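# Assemble the pet carrier: lid on, door shut, upright

## Task

Seat the carrier's top half on its bottom half, fit the door into place and close it, and make sure the finished carrier ends up standing the right way up.

## Robot and tools

Robot: two six-joint arms, left_arm and right_arm, each with a two-finger parallel gripper and a wrist camera. A two-camera stand is fixed to the floor behind them. Measured base placements in the scene frame: left_arm at (+0.033, +0.239, 0) m, quat_wxyz (+1.000, 0, 0, +0.010); right_arm at (-0.003, -0.248, 0) m, quat_wxyz (+1.000, 0, 0, -0.025).

Frames: the scene frame has its origin at table-top height, halfway between the two nominal bases, with +z up, +x reaching out over the table and +y toward left_arm. Arm names do not match image left and right. Fixed cameras and the table use the scene frame. Everything about a hand (positions, quaternions, velocities, Hand target, wrist camera pose) is reported in that arm's own base frame, and offsets move along that arm's base axes, with rotations pivoting about the Hand target's position. On the gripper, the fingers extend along its +z axis and close along its y axis; end_effector_position is the point between the pads, about 1 cm short of the fingertips.

Command row: always 14 numbers, each in [-1, 1], even when one arm is idle. Order: left_arm dx, dy, dz, rx, ry, rz, opening, then right_arm in the same order. dx to rz are offsets (not poses) from that arm's Hand target as it stood when the action or move began; 1.0 equals 0.6 m or 180 degrees; rx, ry, rz form a single rotation vector. A translation longer than 1.0 may be scaled down along its direction. Opening is absolute: +1 fully open (0.093 m), -1 closed. Sending six zeros re-asks for the current Hand target; to leave a gripper alone, resend its current opening, since 0 is itself a half-open command.

execute_actions(actions, cameras): actions is a list of actions; each action is a table of up to 15 rows, one per 1/30 s step, and a short table repeats its final row for the remaining steps. Every row is measured from the action's starting Hand target, so sending the same offset twice moves twice as far. cameras lists camera names, ["all"] or []; images come automatically only with an empty actions list, which also shows the full state.

move(target, speed, blend, opening_speed, grip_force, blocking, cameras): target is one 14-number row or a list of up to 15 rows, all counted from the same starting Hand targets. Straight-line paths, capped at 10 s in total. speed: m/s, 0.002 to 2.9, default 0.25 (rotation up to twice that in rad/s), one value or one per target. blend: corner rounding in m (0 means stop at each). opening_speed: per second on the -1..+1 scale, at least 0.2. grip_force: newtons per pad, 10 to 50, one value or one per arm; it persists, and lower forces close slowly. blocking=false returns after about 0.5 s while the move continues. Paths do not avoid obstacles or the other arm, and faster moves lag, stray and hit harder. The result adds a move: line such as done, off_target, moving, held or fault, and limits such as paced (pose clipped) or held (steps withheld). An arm not named in it is done.

wait(seconds 0 to 10, cameras) lets time pass holding commands; stop(cameras) brakes a running move; zoom_image(camera, region [x0, y0, x1, y1] in pixels, at most 504 by 504) enlarges part of the latest image; read_manual(section "licences") gives licence text only; finished_scene(scene) ends the scene irreversibly, and the goal must hold with the robot hands off.

Cameras, all 672x504: cam_head_left, cam_head_right, cam_high, cam_low, cam_left_wrist, cam_right_wrist.

Results: end_effector_position (m) and end_effector_quat_wxyz per arm, Hand target (what the next offsets count from), Tool commands, grip_measured, Joint positions (last entry is finger opening in m), Joint torques (N m, offset and noisy; numbers 1 to 3 wrap at ±28), Joint velocities (may be omitted when all are within noise), motor temperatures, and, after execute_actions, sampled hand positions. MOTOR HOT appears at 75 °C; at 90 °C the arm folds and goes idle for the scene; at 100 °C it collapses. Holding loads, reaching far or pushing at an unreachable pose heats motors.

Control behaviour: each step the commanded orientation is clipped to within 40 degrees of the actual one. Grippers often stop short or sag and tilt, especially far out; check the reported pose after every move, resend the missing distance, and correct tilt. Tiny moves can fail or go sideways. An arm pressed against something keeps pushing until you command its target back past the gripper.

Gripping: grip_measured reads +1 open, -1 closed; pads meet near -0.94 and each millimetre of object width adds about 0.0208. Readings may sit up to about 0.02 high. For a firm hold on a rigid flat-sided part, send a value at least 0.24 below its width reading; keep sending it to hold; send well above that reading to release. A large sudden drop in command gives a brief hard squeeze. Pads push roughly 50 to 65 N each.

Avoid: dropping parts, releasing parts that are still moving, slamming, hard pushes or hits on fixed or heavy objects, anything falling off or being left off the table, arms, grippers or wrist cameras touching each other (the clearance check does not cover these), a gripper closing on the other arm's fingers, strain on wrist camera cables, paths passing near an arm's own base, and stops of an arm. Loose parts may occasionally be nudged by an outside push.

Each tool is called by a JSON object that holds its "name" and its "arguments", one argument or row to a line.

## Session

{"name": "execute_actions", "arguments": {
  "actions": []
}}

Scene clock: 0.00 s.
left_arm: end_effector_position=(+0.3976, -0.0585, +0.1717) grip_measured=+1.000 end_effector_quat_wxyz=(+0.612, -0.079, +0.785, +0.050) | right_arm: end_effector_position=(+0.3050, +0.1261, +0.2989) grip_measured=+1.000 end_effector_quat_wxyz=(+0.619, +0.018, +0.785, +0.004)
Joint positions: left_arm=[-0.356 1.385 0.563 0.535 -0.519 -0.165 0.093] | right_arm=[0.739 0.969 0.851 -0.202 0.73 0.247 0.093]
Joint velocities: within noise
Joint torques (N m): no reading
Motor temperatures (°C): left_arm=[28 26 39 39 28 27 25] | right_arm=[27 49 42 26 24 27 25]
Heat: left arm: 39 °C; right arm: 49 °C.
Hand target: left_arm +0.3998, -0.0593, +0.1811; +0.621, -0.083, +0.778, +0.046 | right_arm +0.3046, +0.1259, +0.3000; +0.618, +0.017, +0.786, +0.004
Tool commands: left_gripper/opening=+1.0 right_gripper/opening=+1.0

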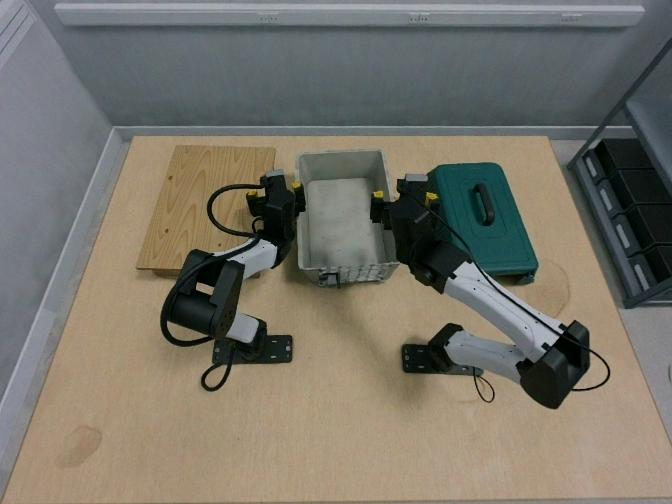

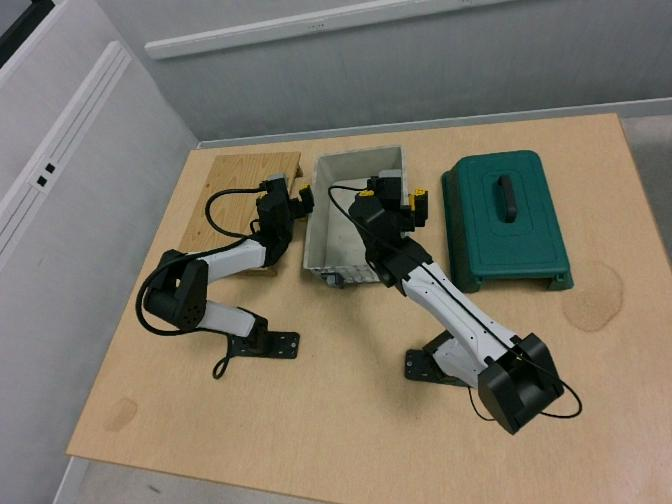

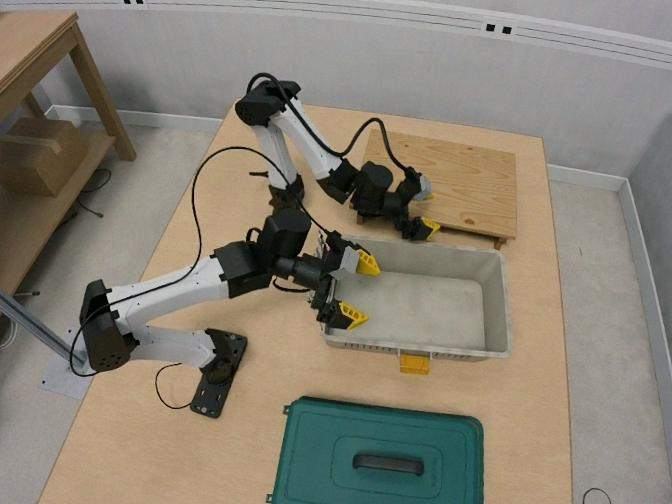

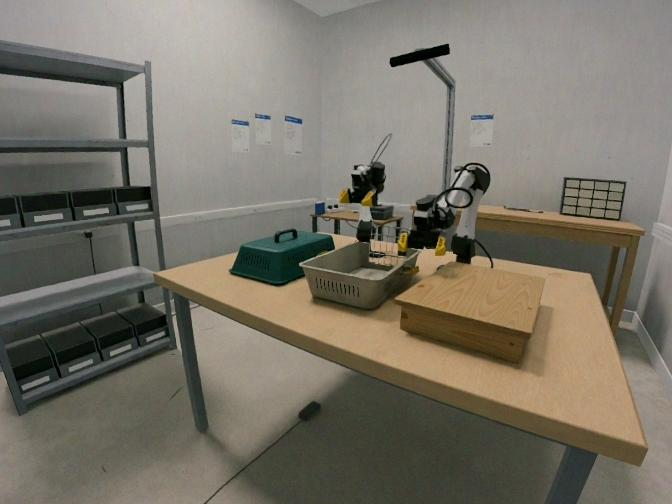

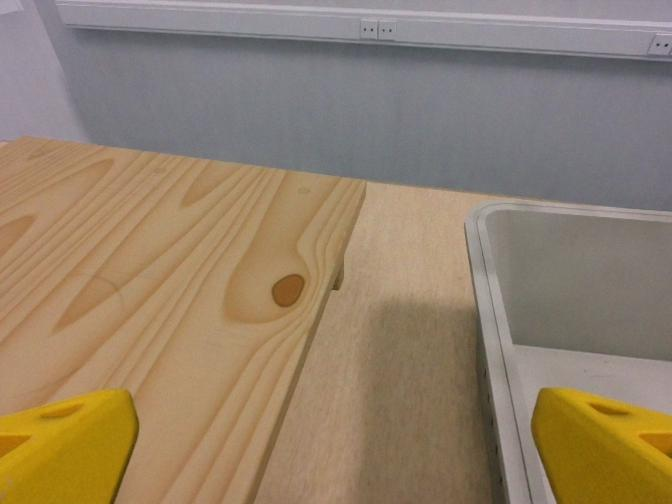

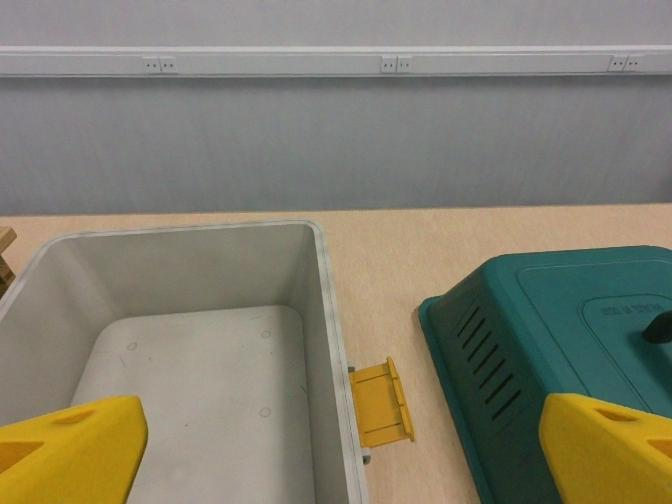

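{"name": "move", "arguments": {
  "target": [
    [-0.066,0,0.248,0,0,0,1,0,0,0.1,0,0,0,1],
    [-0.5,-0.2,0.248,0.0158,0.0263,-0.2543,0.2,0.06,-0.453,0.08,-0.0064,0.185,0.009,1],
    [-0.516,-0.268,0.032,0.0158,0.0263,-0.2543,-0.5,0.076,-0.453,-0.05,-0.0064,0.185,0.009,1],
    [-0.465,-0.308,-0.08,0.0158,0.0263,-0.2543,-0.5,0.076,-0.453,-0.05,-0.0064,0.185,0.009,1]
  ],
  "speed": 0.2,
  "blend": [0.03,0.02,0.02,0],
  "cameras": ["all"]
}}

{"name": "zoom_image", "arguments": {
  "camera": "cam_head_left",
  "region": [280, 200, 420, 290]
}}

Scene clock: 56.87 s.
left_arm: end_effector_position=(+0.1227, -0.2399, +0.1400) grip_measured=-0.499 end_effector_quat_wxyz=(+0.571, +0.234, +0.769, -0.167) | right_arm: end_effector_position=(+0.3518, -0.1509, +0.2674) grip_measured=+1.000 end_effector_quat_wxyz=(+0.363, +0.003, +0.932, -0.001)
Joint positions: left_arm=[-1.65 0.89 0.286 0.037 -0.995 -0.48 0.021] | right_arm=[-0.564 1.475 1.531 -0.966 -0.366 -0.43 0.093]
Joint torques (N m): left_arm=[0.68 -0.18 7.17 2.22 0.16 0.1] | right_arm=[1.01 -8.5 5.82 1.38 -0.18 -0.03]
Motor temperatures (°C): left_arm=[28 28 43 42 28 27 25] | right_arm=[27 47 50 30 24 27 25]
Heat: left arm: 43 °C; right arm: 50 °C.
Hand target: left_arm +0.1209, -0.2440, +0.1331; +0.560, +0.243, +0.772, -0.177 | right_arm +0.3502, -0.1459, +0.2700; +0.367, +0.001, +0.930, +0.000
Off the commanded pose: left_arm 0.008 m, 2 deg | right_arm 0.006 m, 1 deg.
move: done; blend cut to 0 m at target 2, 0 m at target 3; target 2's new opening was sent with left_arm's hand 0.011 m and 2 deg from that target

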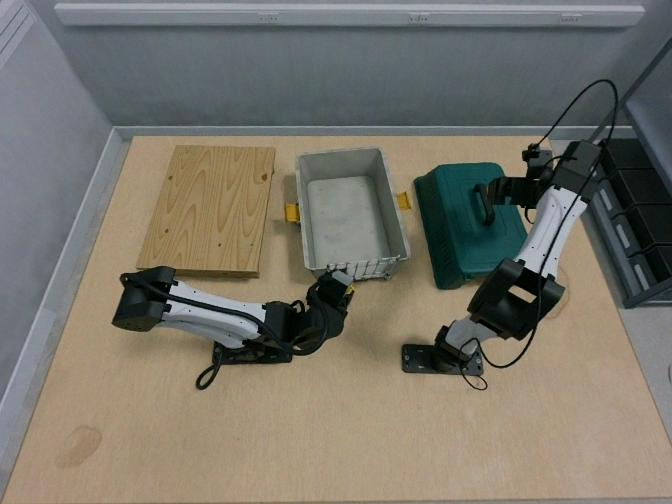

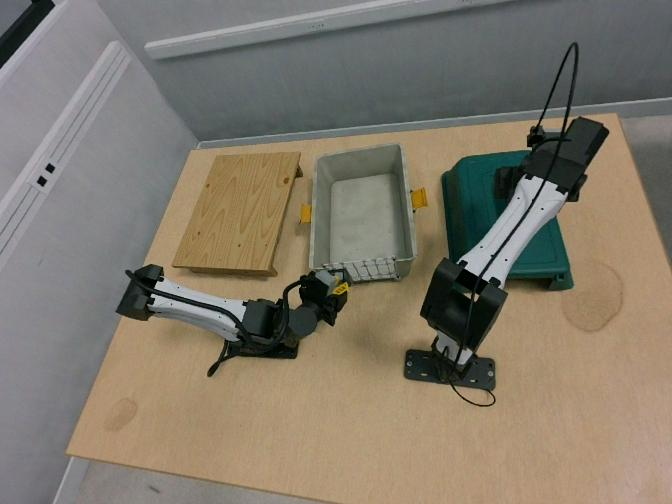

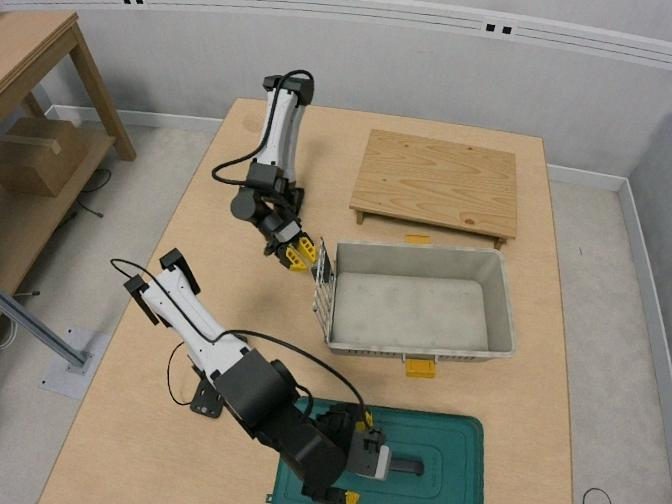

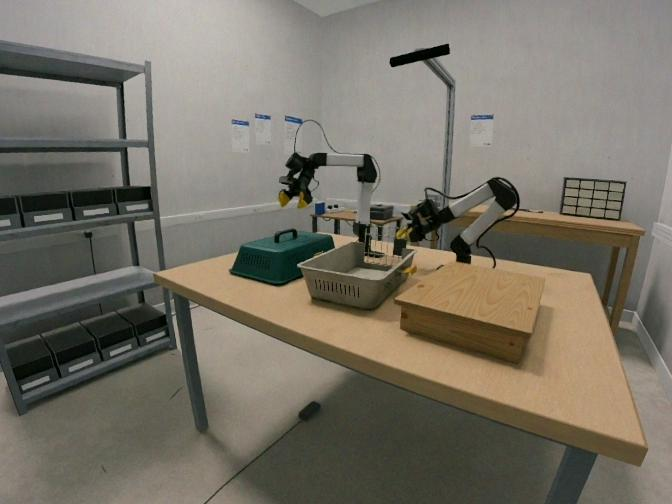

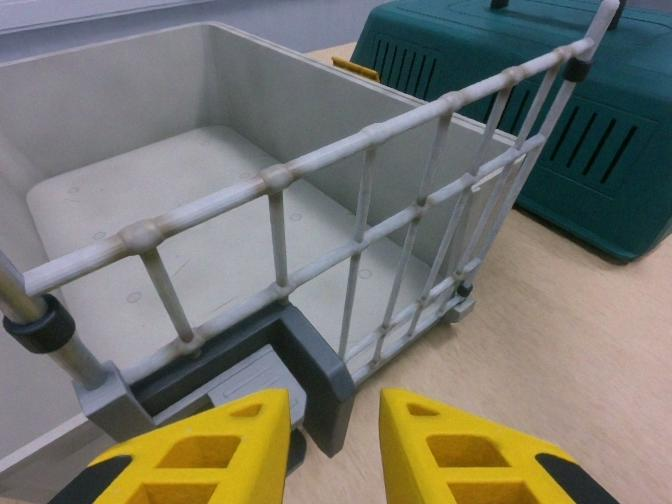

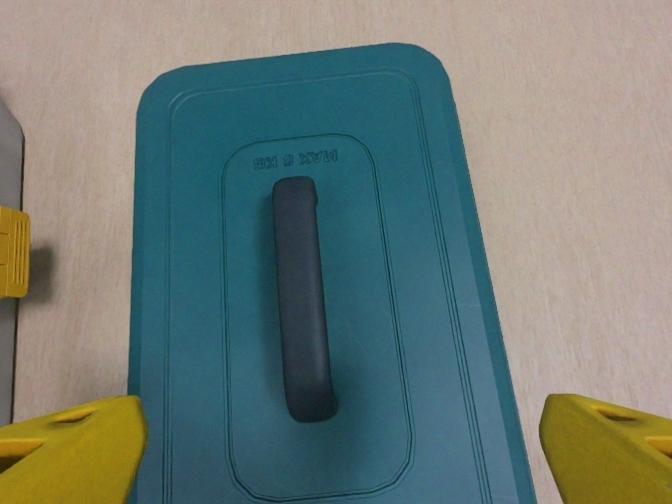

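Scaled by 3.600 from the camera's 672x504 image, which has a finer 960x720 frame.

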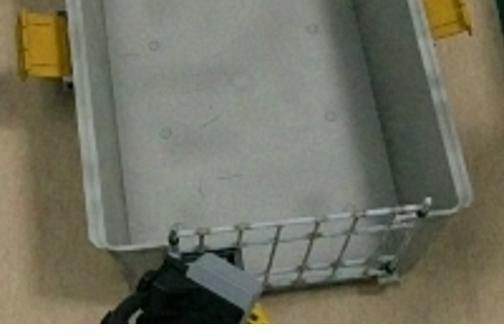

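{"name": "move", "arguments": {
  "target": [
    [-0.035,0,0.0,0,0,0,-0.5,0.005,0.02,-0.1,0,0,0.0356,1],
    [-0.035,-0.06,0.0,0,0,0,-0.5,0.083,0.028,-0.19,0,0,0.0356,1]
  ],
  "speed": 0.1,
  "cameras": ["cam_right_wrist","cam_left_wrist","cam_head_left"]
}}

Scene clock: 98.77 s.
left_arm: end_effector_position=(+0.0994, -0.2698, +0.1217) grip_measured=-0.499 end_effector_quat_wxyz=(+0.559, +0.258, +0.772, -0.159) | right_arm: end_effector_position=(+0.4001, -0.1303, +0.1637) grip_measured=+1.000 end_effector_quat_wxyz=(+0.375, -0.055, +0.925, +0.020)
Joint positions: left_arm=[-1.747 1.138 0.361 0.08 -1.04 -0.581 0.021] | right_arm=[-0.468 1.576 1.196 -0.509 -0.391 -0.447 0.093]
Joint torques (N m): left_arm=[0.75 -1.78 11.04 2.1 -0.31 0.09] | right_arm=[0.88 -7.36 6.13 1.4 -0.06 -0.03]
Heat: left arm: 42 °C; right arm: 51 °C.
Hand target: left_arm +0.0998, -0.2801, +0.1331; +0.560, +0.243, +0.772, -0.177 | right_arm +0.4000, -0.1290, +0.1560; +0.366, -0.051, +0.929, +0.020
Off the commanded pose: left_arm 0.015 m, 3 deg | right_arm 0.008 m, 1 deg.
move: off_target (left_arm)
Images, in order (width x height): cam_head_left 672x504, cam_left_wrist 672x504, cam_right_wrist 672x504.

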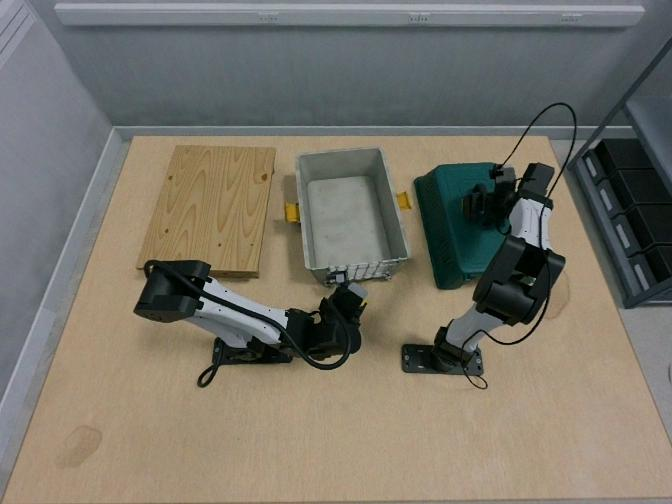

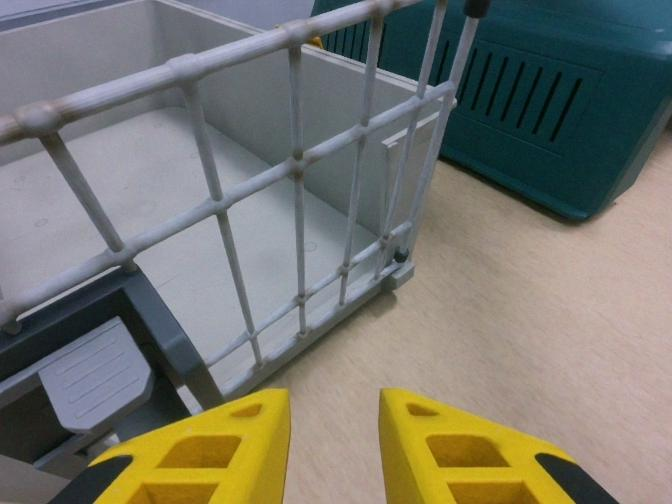

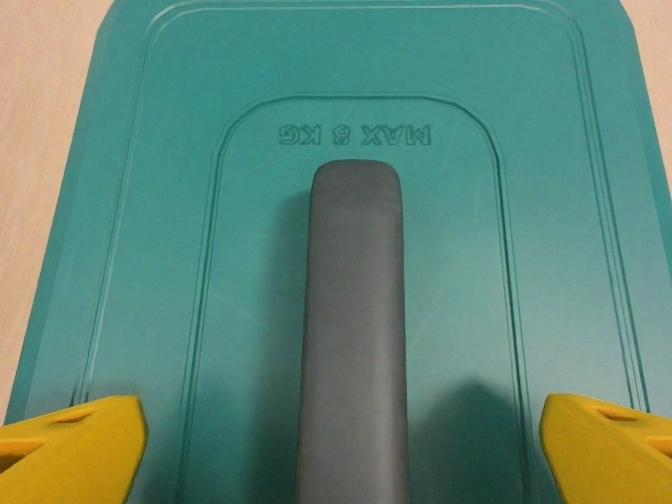

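{"name": "move", "arguments": {
  "target": [
    [0,0,0,0,0,0,-0.5,0.003,-0.004,-0.018,0,0,0,1],
    [0,0,0,0,0,0,-0.5,0.003,-0.004,-0.018,0,0,0,-1],
    [0,0,0,0,0,0,-0.5,0.01,0,0.12,0,-0.022,0,-1]
  ],
  "speed": 0.1,
  "cameras": ["cam_right_wrist","cam_low"]
}}

{"name": "zoom_image", "arguments": {
  "camera": "cam_low",
  "region": [200, 150, 400, 300]
}}

Scene clock: 113.33 s.
left_arm: end_effector_position=(+0.0994, -0.2699, +0.1219) grip_measured=-0.499 end_effector_quat_wxyz=(+0.559, +0.257, +0.772, -0.159) | right_arm: end_effector_position=(+0.3952, -0.1287, +0.1899) grip_measured=-0.671 end_effector_quat_wxyz=(+0.349, -0.041, +0.936, +0.035)
Joint positions: left_arm=[-1.747 1.138 0.361 0.081 -1.04 -0.581 0.021] | right_arm=[-0.468 1.589 1.348 -0.71 -0.386 -0.43 0.013]
Joint torques (N m): left_arm=[0.75 -1.77 11.04 2.07 -0.31 0.1] | right_arm=[0.57 -11.93 10.32 1.58 -0.36 -0.02]
Heat: left arm: 44 °C; right arm: 51 °C.
Hand target: left_arm +0.0998, -0.2801, +0.1331; +0.560, +0.243, +0.772, -0.177 | right_arm +0.4060, -0.1290, +0.2280; +0.398, -0.052, +0.916, +0.018
Off the commanded pose: left_arm 0.015 m, 3 deg | right_arm 0.040 m, 7 deg.
move: off_target (left_arm, right_arm)
Images, in order (width x height): cam_low 672x504, cam_right_wrist 672x504.

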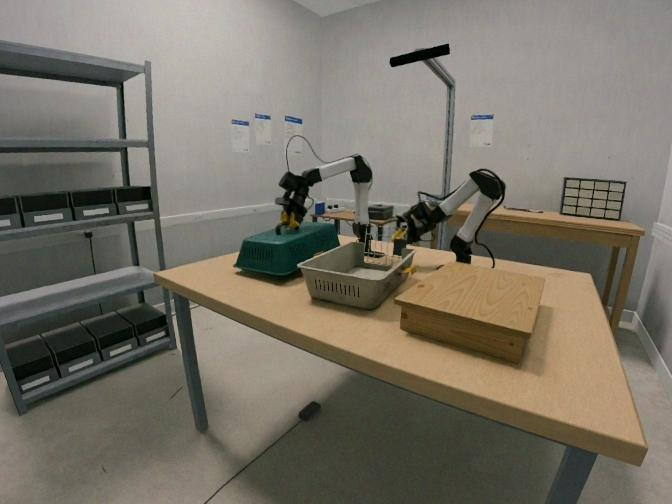

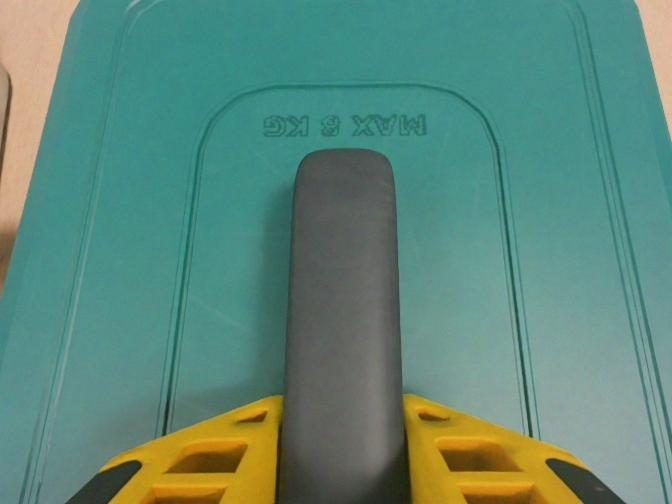

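Scaled by 2.520 from the camera's 672x504 image, which has a finer 960x720 frame.

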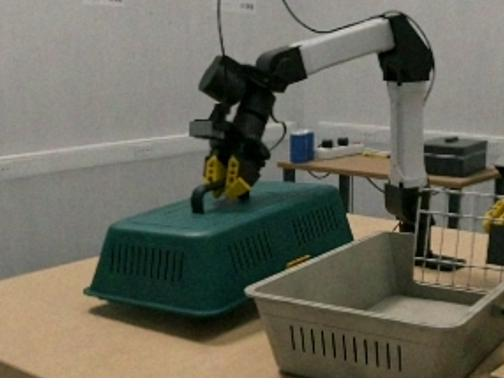

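{"name": "move", "arguments": {
  "target": [
    [0,0,0,0,0,0,-0.5,0.04,0.01,0.237,0,-0.022,-0.008,-1],
    [0,0,0,0,0,0,-0.5,0.1,0.3,0.23,0,-0.015,-0.008,-1],
    [0,0,0,0,0,0,-0.5,0.115,0.6,0.23,0,-0.015,-0.008,-1]
  ],
  "speed": 0.15,
  "blend": [0.04,0.04,0],
  "cameras": ["cam_head_left","cam_low","cam_high"]
}}

{"name": "zoom_image", "arguments": {
  "camera": "cam_low",
  "region": [260, 150, 460, 310]
}}

{"name": "zoom_image", "arguments": {
  "camera": "cam_head_left",
  "region": [280, 180, 440, 300]
}}

Scene clock: 137.07 s.
left_arm: end_effector_position=(+0.0994, -0.2699, +0.1219) grip_measured=-0.499 end_effector_quat_wxyz=(+0.559, +0.257, +0.772, -0.159) | right_arm: end_effector_position=(+0.4680, +0.2331, +0.3386) grip_measured=-0.670 end_effector_quat_wxyz=(+0.404, -0.064, +0.912, +0.014)
Joint positions: left_arm=[-1.747 1.138 0.361 0.081 -1.04 -0.581 0.021] | right_arm=[0.569 2.246 2.828 -1.376 0.338 0.29 0.013]
Joint torques (N m): left_arm=[0.76 -1.77 11.06 2.06 -0.31 0.1] | right_arm=[0.1 -13.48 8.5 1.92 0.44 -0.03]
Motor temperatures (°C): left_arm=[28 27 46 42 28 27 25] | right_arm=[27 55 50 33 24 27 26]
Heat: left arm: 46 °C; right arm: 55 °C.
Hand target: left_arm +0.0998, -0.2801, +0.1331; +0.560, +0.243, +0.772, -0.177 | right_arm +0.4750, +0.2309, +0.3659; +0.420, -0.041, +0.907, +0.012
Off the commanded pose: left_arm 0.015 m, 3 deg | right_arm 0.028 m, 3 deg.
elbow stopped short (right arm): the move would have taken joint 3 (elbow) straighter than the controller allows.
move: off_target (left_arm, right_arm)
Images, in order (width x height): cam_head_left 672x504, cam_high 672x504, cam_low 672x504.

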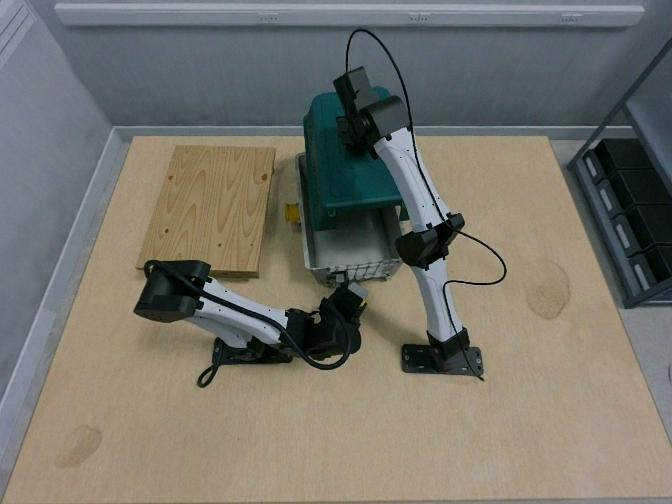

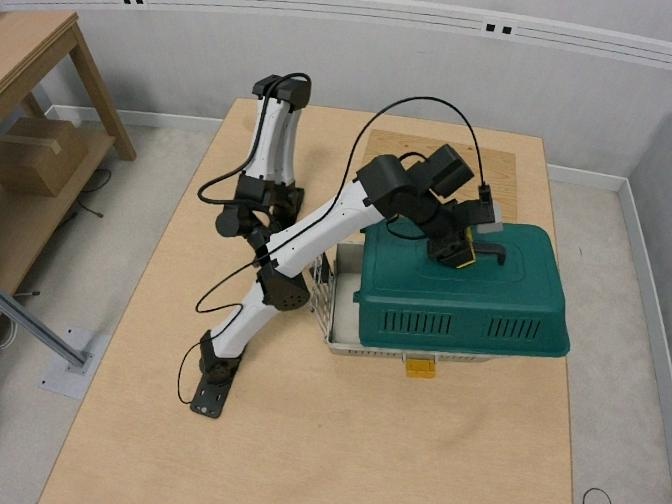

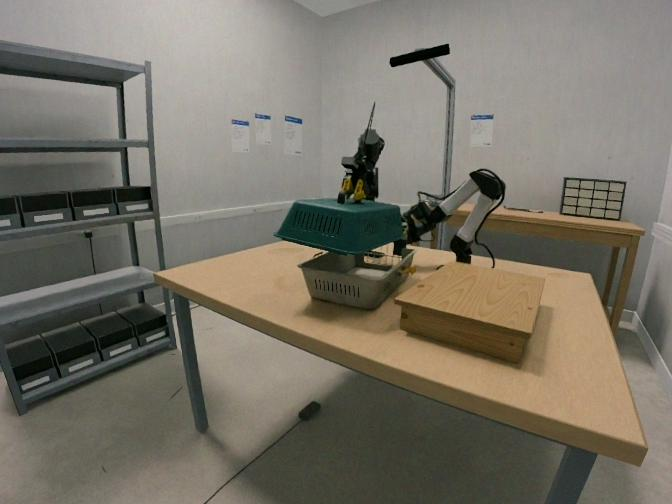

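Scaled by 2.520 from the camera's 672x504 image, which has a finer 960x720 frame.

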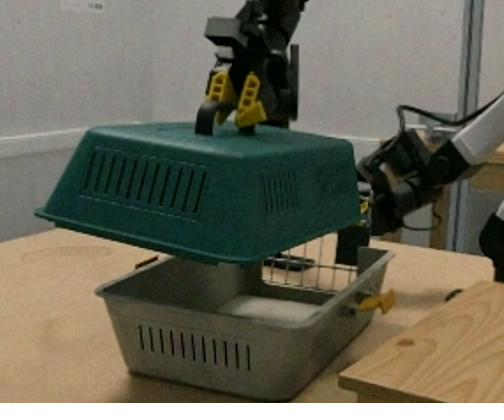

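Scaled by 3.150 from the camera's 672x504 image, which has a finer 960x720 frame.

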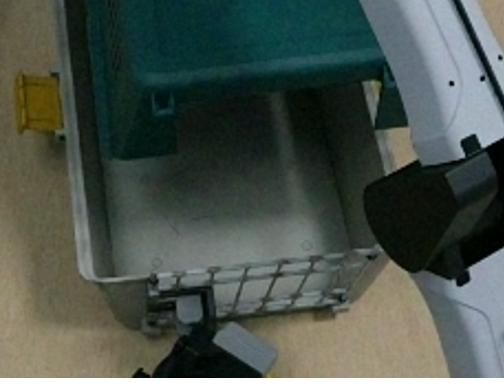

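{"name": "move", "arguments": {
  "target": [0,0,0,0,0,0,-0.5,-0.072,0.04,-0.065,0.004,0.022,-0.004,-1],
  "speed": 0.1,
  "cameras": ["cam_head_left","cam_low","cam_high","cam_left_wrist"]
}}

{"name": "zoom_image", "arguments": {
  "camera": "cam_low",
  "region": [260, 170, 460, 320]
}}

{"name": "zoom_image", "arguments": {
  "camera": "cam_head_left",
  "region": [280, 200, 440, 300]
}}

{"name": "zoom_image", "arguments": {
  "camera": "cam_high",
  "region": [300, 200, 580, 390]
}}

Scene clock: 161.10 s.
left_arm: end_effector_position=(+0.0994, -0.2699, +0.1219) grip_measured=-0.499 end_effector_quat_wxyz=(+0.559, +0.257, +0.772, -0.159) | right_arm: end_effector_position=(+0.4326, +0.2574, +0.2897) grip_measured=-0.670 end_effector_quat_wxyz=(+0.339, -0.046, +0.940, -0.002)
Joint positions: left_arm=[-1.747 1.138 0.361 0.081 -1.04 -0.581 0.021] | right_arm=[0.661 2.151 2.53 -1.354 0.378 0.446 0.013]
Joint torques (N m): left_arm=[0.75 -1.77 11.06 2.06 -0.31 0.1] | right_arm=[0.85 -17.59 6 1.64 0.5 -0.07]
Motor temperatures (°C): left_arm=[28 27 47 42 28 27 25] | right_arm=[27 61 50 35 24 27 27]
Heat: left arm: 47 °C; right arm: 61 °C.
Hand target: left_arm +0.0998, -0.2801, +0.1331; +0.560, +0.243, +0.772, -0.177 | right_arm +0.4318, +0.2550, +0.3270; +0.389, -0.032, +0.921, +0.017
Off the commanded pose: left_arm 0.015 m, 3 deg | right_arm 0.037 m, 7 deg.
move: off_target (left_arm, right_arm)
Images, in order (width x height): cam_head_left 672x504, cam_high 672x504, cam_low 672x504, cam_left_wrist 672x504.

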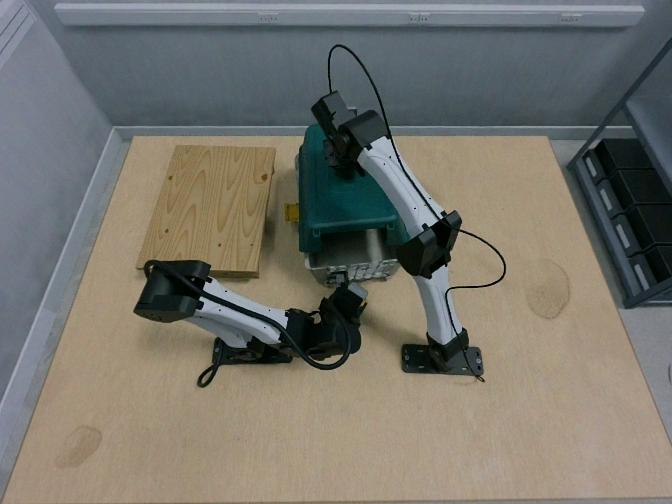

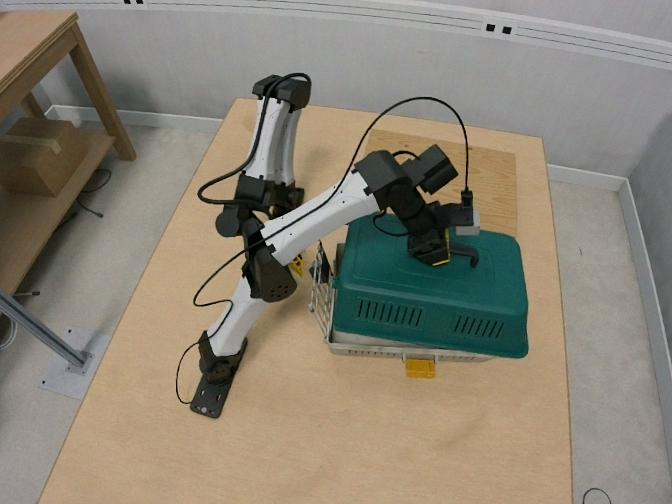

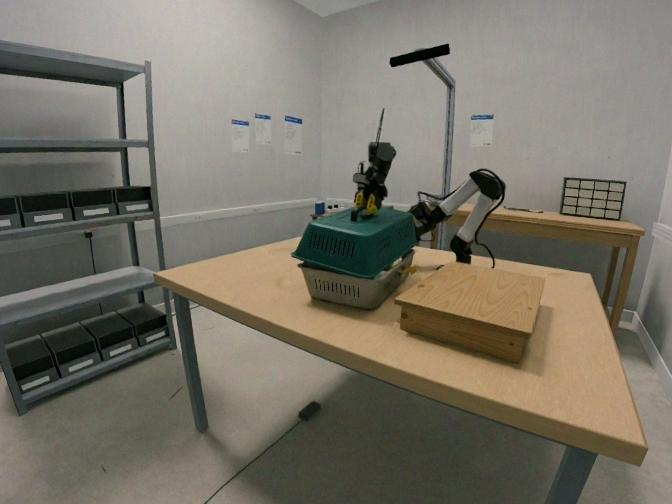

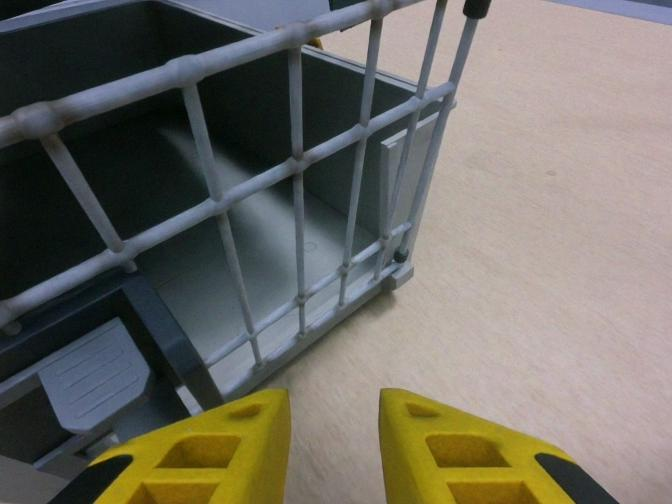

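Scaled by 2.520 from the camera's 672x504 image, which has a finer 960x720 frame.

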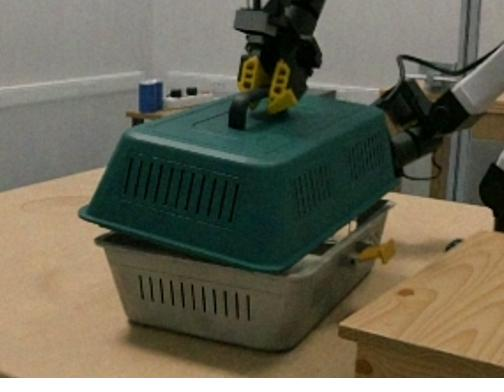

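Scaled by 3.150 from the camera's 672x504 image, which has a finer 960x720 frame.

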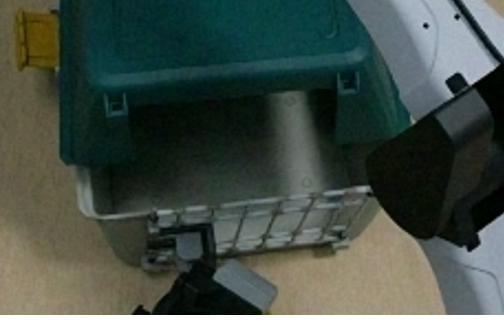

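Scaled by 1.800 from the camera's 672x504 image, which has a finer 960x720 frame.

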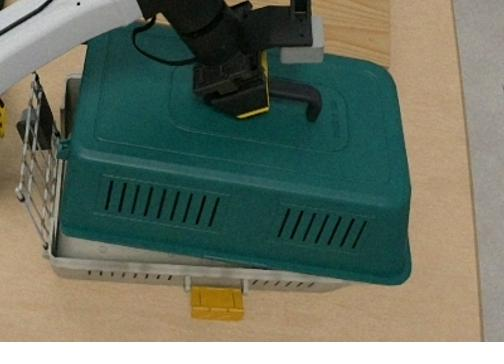

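{"name": "move", "arguments": {
  "target": [0.097,0,0,0,0,0,-0.5,-0.01,0.01,0.0,0,0.016,0.012,-1],
  "speed": 0.1,
  "cameras": ["cam_head_left","cam_low","cam_high","cam_left_wrist"]
}}

{"name": "zoom_image", "arguments": {
  "camera": "cam_low",
  "region": [260, 170, 460, 320]
}}

{"name": "zoom_image", "arguments": {
  "camera": "cam_head_left",
  "region": [280, 200, 420, 290]
}}

{"name": "zoom_image", "arguments": {
  "camera": "cam_high",
  "region": [300, 200, 580, 390]
}}

Scene clock: 185.13 s.
left_arm: end_effector_position=(+0.1553, -0.2770, +0.1304) grip_measured=-0.499 end_effector_quat_wxyz=(+0.556, +0.249, +0.775, -0.166) | right_arm: end_effector_position=(+0.4289, +0.2575, +0.3136) grip_measured=-0.670 end_effector_quat_wxyz=(+0.352, -0.052, +0.935, +0.012)
Joint positions: left_arm=[-1.444 1.137 0.337 0.322 -0.784 -0.329 0.021] | right_arm=[0.661 2.204 2.721 -1.453 0.364 0.428 0.013]
Joint torques (N m): left_arm=[1.28 -1.84 7.64 2.63 -0.02 0.15] | right_arm=[1.03 -12.83 8.28 1.27 0.21 -0.02]
Motor temperatures (°C): left_arm=[28 27 48 42 28 27 25] | right_arm=[27 79 50 34 24 27 27]
Heat: left arm: 48 °C; right arm: 79 °C. Fold the right arm in close to its base, or ease its load, before you think long.
Hand target: left_arm +0.1581, -0.2800, +0.1331; +0.560, +0.243, +0.772, -0.177 | right_arm +0.4258, +0.2610, +0.3270; +0.365, -0.049, +0.929, +0.025
Off the commanded pose: left_arm 0.005 m, 2 deg | right_arm 0.014 m, 2 deg.
MOTOR HOT: joint 2 (shoulder) of the right arm reports 79 °C; the controller's stop level is 90 °C. To cool a motor, set the load down, stop pushing, or move to a pose that needs little force.
move: off_target (right_arm)
Images, in order (width x height): cam_head_left 672x504, cam_high 672x504, cam_low 672x504, cam_left_wrist 672x504.

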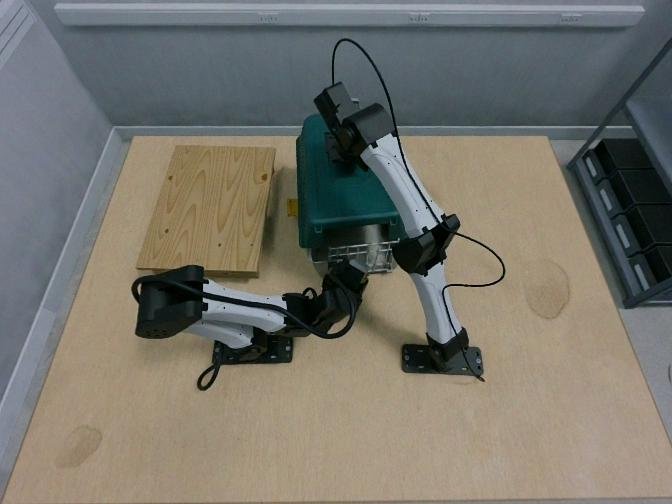

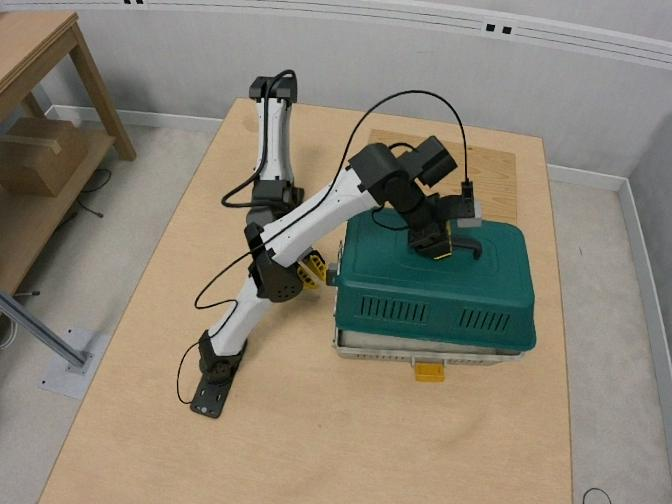

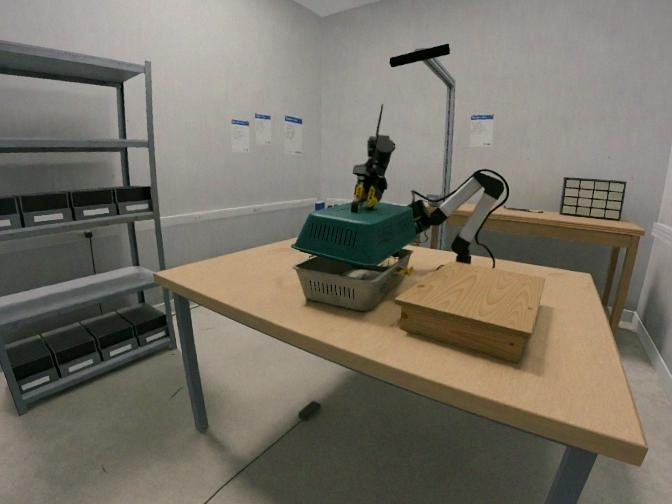

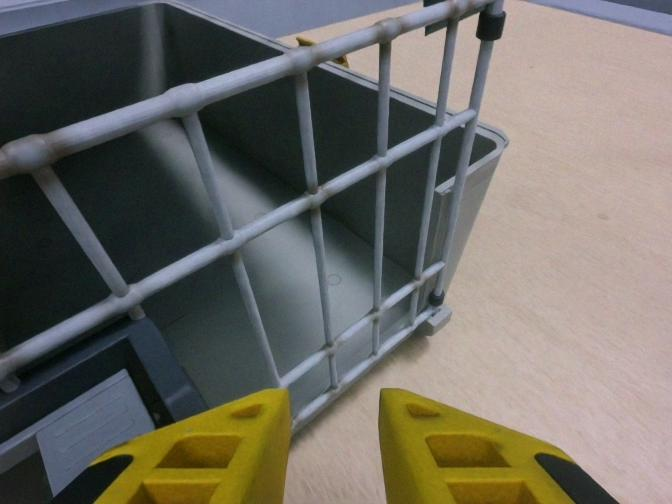

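Scaled by 2.520 from the camera's 672x504 image, which has a finer 960x720 frame.

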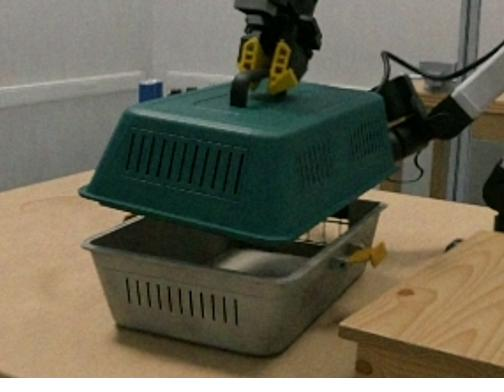

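Scaled by 3.600 from the camera's 672x504 image, which has a finer 960x720 frame.

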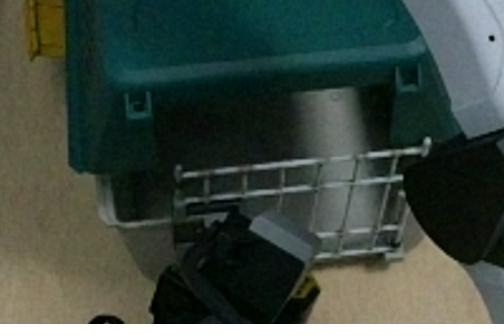

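Scaled by 1.800 from the camera's 672x504 image, which has a finer 960x720 frame.

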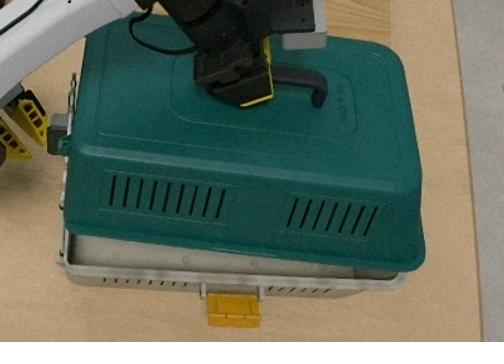

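{"name": "move", "arguments": {
  "target": [
    [0,0,0,0,0,0,-0.5,0.025,-0.037,-0.02,0,0.0,0.004,-1],
    [0,0,0,0,0,0,-0.5,0.025,-0.037,-0.12,0,0.0,0.004,-1]
  ],
  "speed": 0.08,
  "cameras": ["cam_head_left","cam_low","cam_high"]
}}

{"name": "zoom_image", "arguments": {
  "camera": "cam_low",
  "region": [260, 170, 460, 320]
}}

{"name": "zoom_image", "arguments": {
  "camera": "cam_head_left",
  "region": [280, 200, 420, 290]
}}

Scene clock: 199.50 s.
left_arm: end_effector_position=(+0.1562, -0.2789, +0.1335) grip_measured=-0.499 end_effector_quat_wxyz=(+0.559, +0.245, +0.773, -0.174) | right_arm: end_effector_position=(+0.4320, +0.2382, +0.2635) grip_measured=-0.670 end_effector_quat_wxyz=(+0.360, -0.056, +0.931, +0.029)
Joint positions: left_arm=[-1.438 1.137 0.337 0.342 -0.776 -0.326 0.021] | right_arm=[0.608 1.895 1.984 -0.977 0.309 0.376 0.013]
Joint torques (N m): left_arm=[0.76 -1.73 7.6 2.44 -0.11 0.12] | right_arm=[-0.46 -9.98 4.68 1.81 0.2 -0.18]
Motor temperatures (°C): left_arm=[28 27 46 44 28 27 25] | right_arm=[27 77 50 34 24 27 27]
Heat: left arm: 46 °C; right arm: 77 °C. Fold the right arm in close to its base, or ease its load, before you think long.
Hand target: left_arm +0.1581, -0.2800, +0.1331; +0.560, +0.243, +0.772, -0.177 | right_arm +0.4408, +0.2388, +0.2550; +0.365, -0.055, +0.929, +0.027
Off the commanded pose: left_arm 0.002 m, 0 deg | right_arm 0.012 m, 1 deg.
MOTOR HOT: still on. Joint 2 (shoulder) of the right arm reports 77 °C.
move: off_target (right_arm)
Images, in order (width x height): cam_head_left 672x504, cam_high 672x504, cam_low 672x504.

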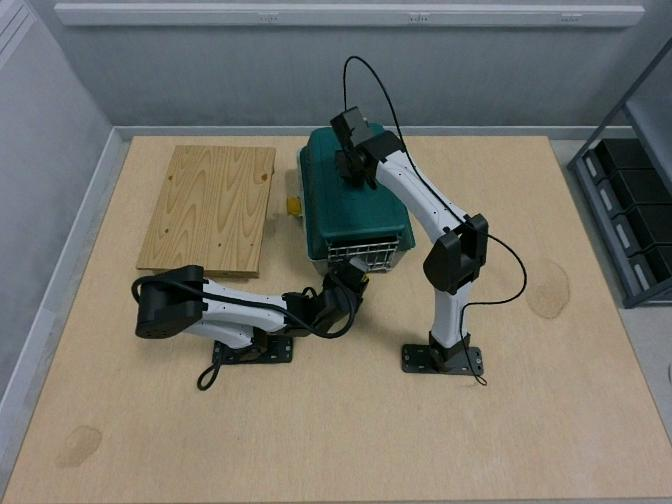

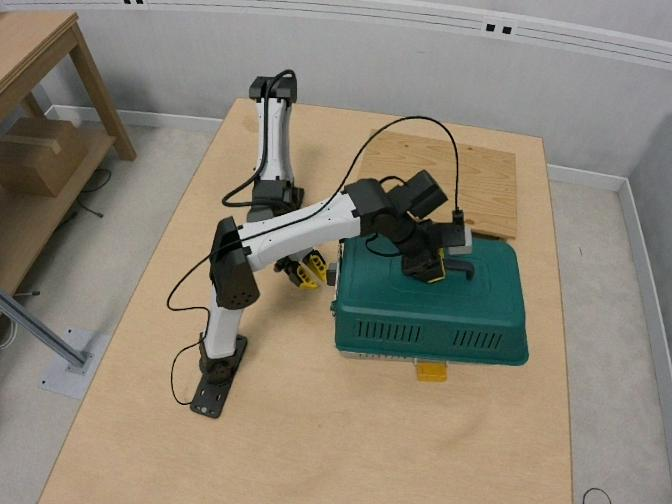

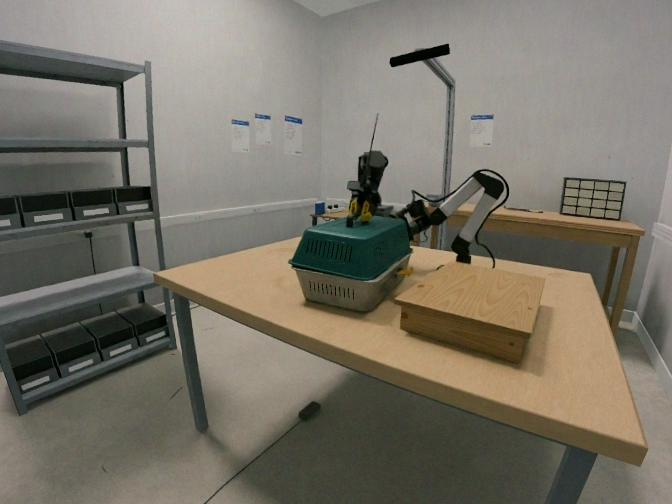

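Scaled by 2.520 from the camera's 672x504 image, which has a finer 960x720 frame.

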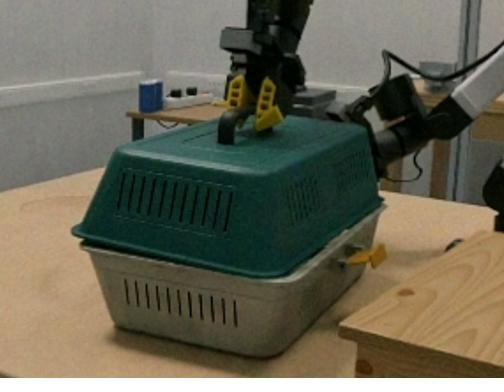

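Scaled by 3.600 from the camera's 672x504 image, which has a finer 960x720 frame.

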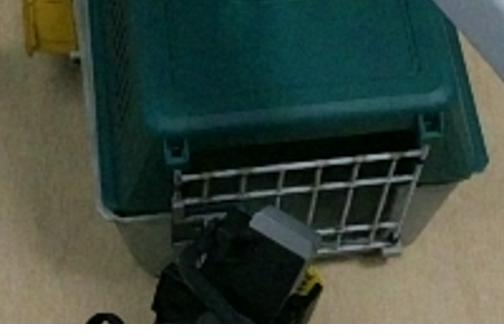

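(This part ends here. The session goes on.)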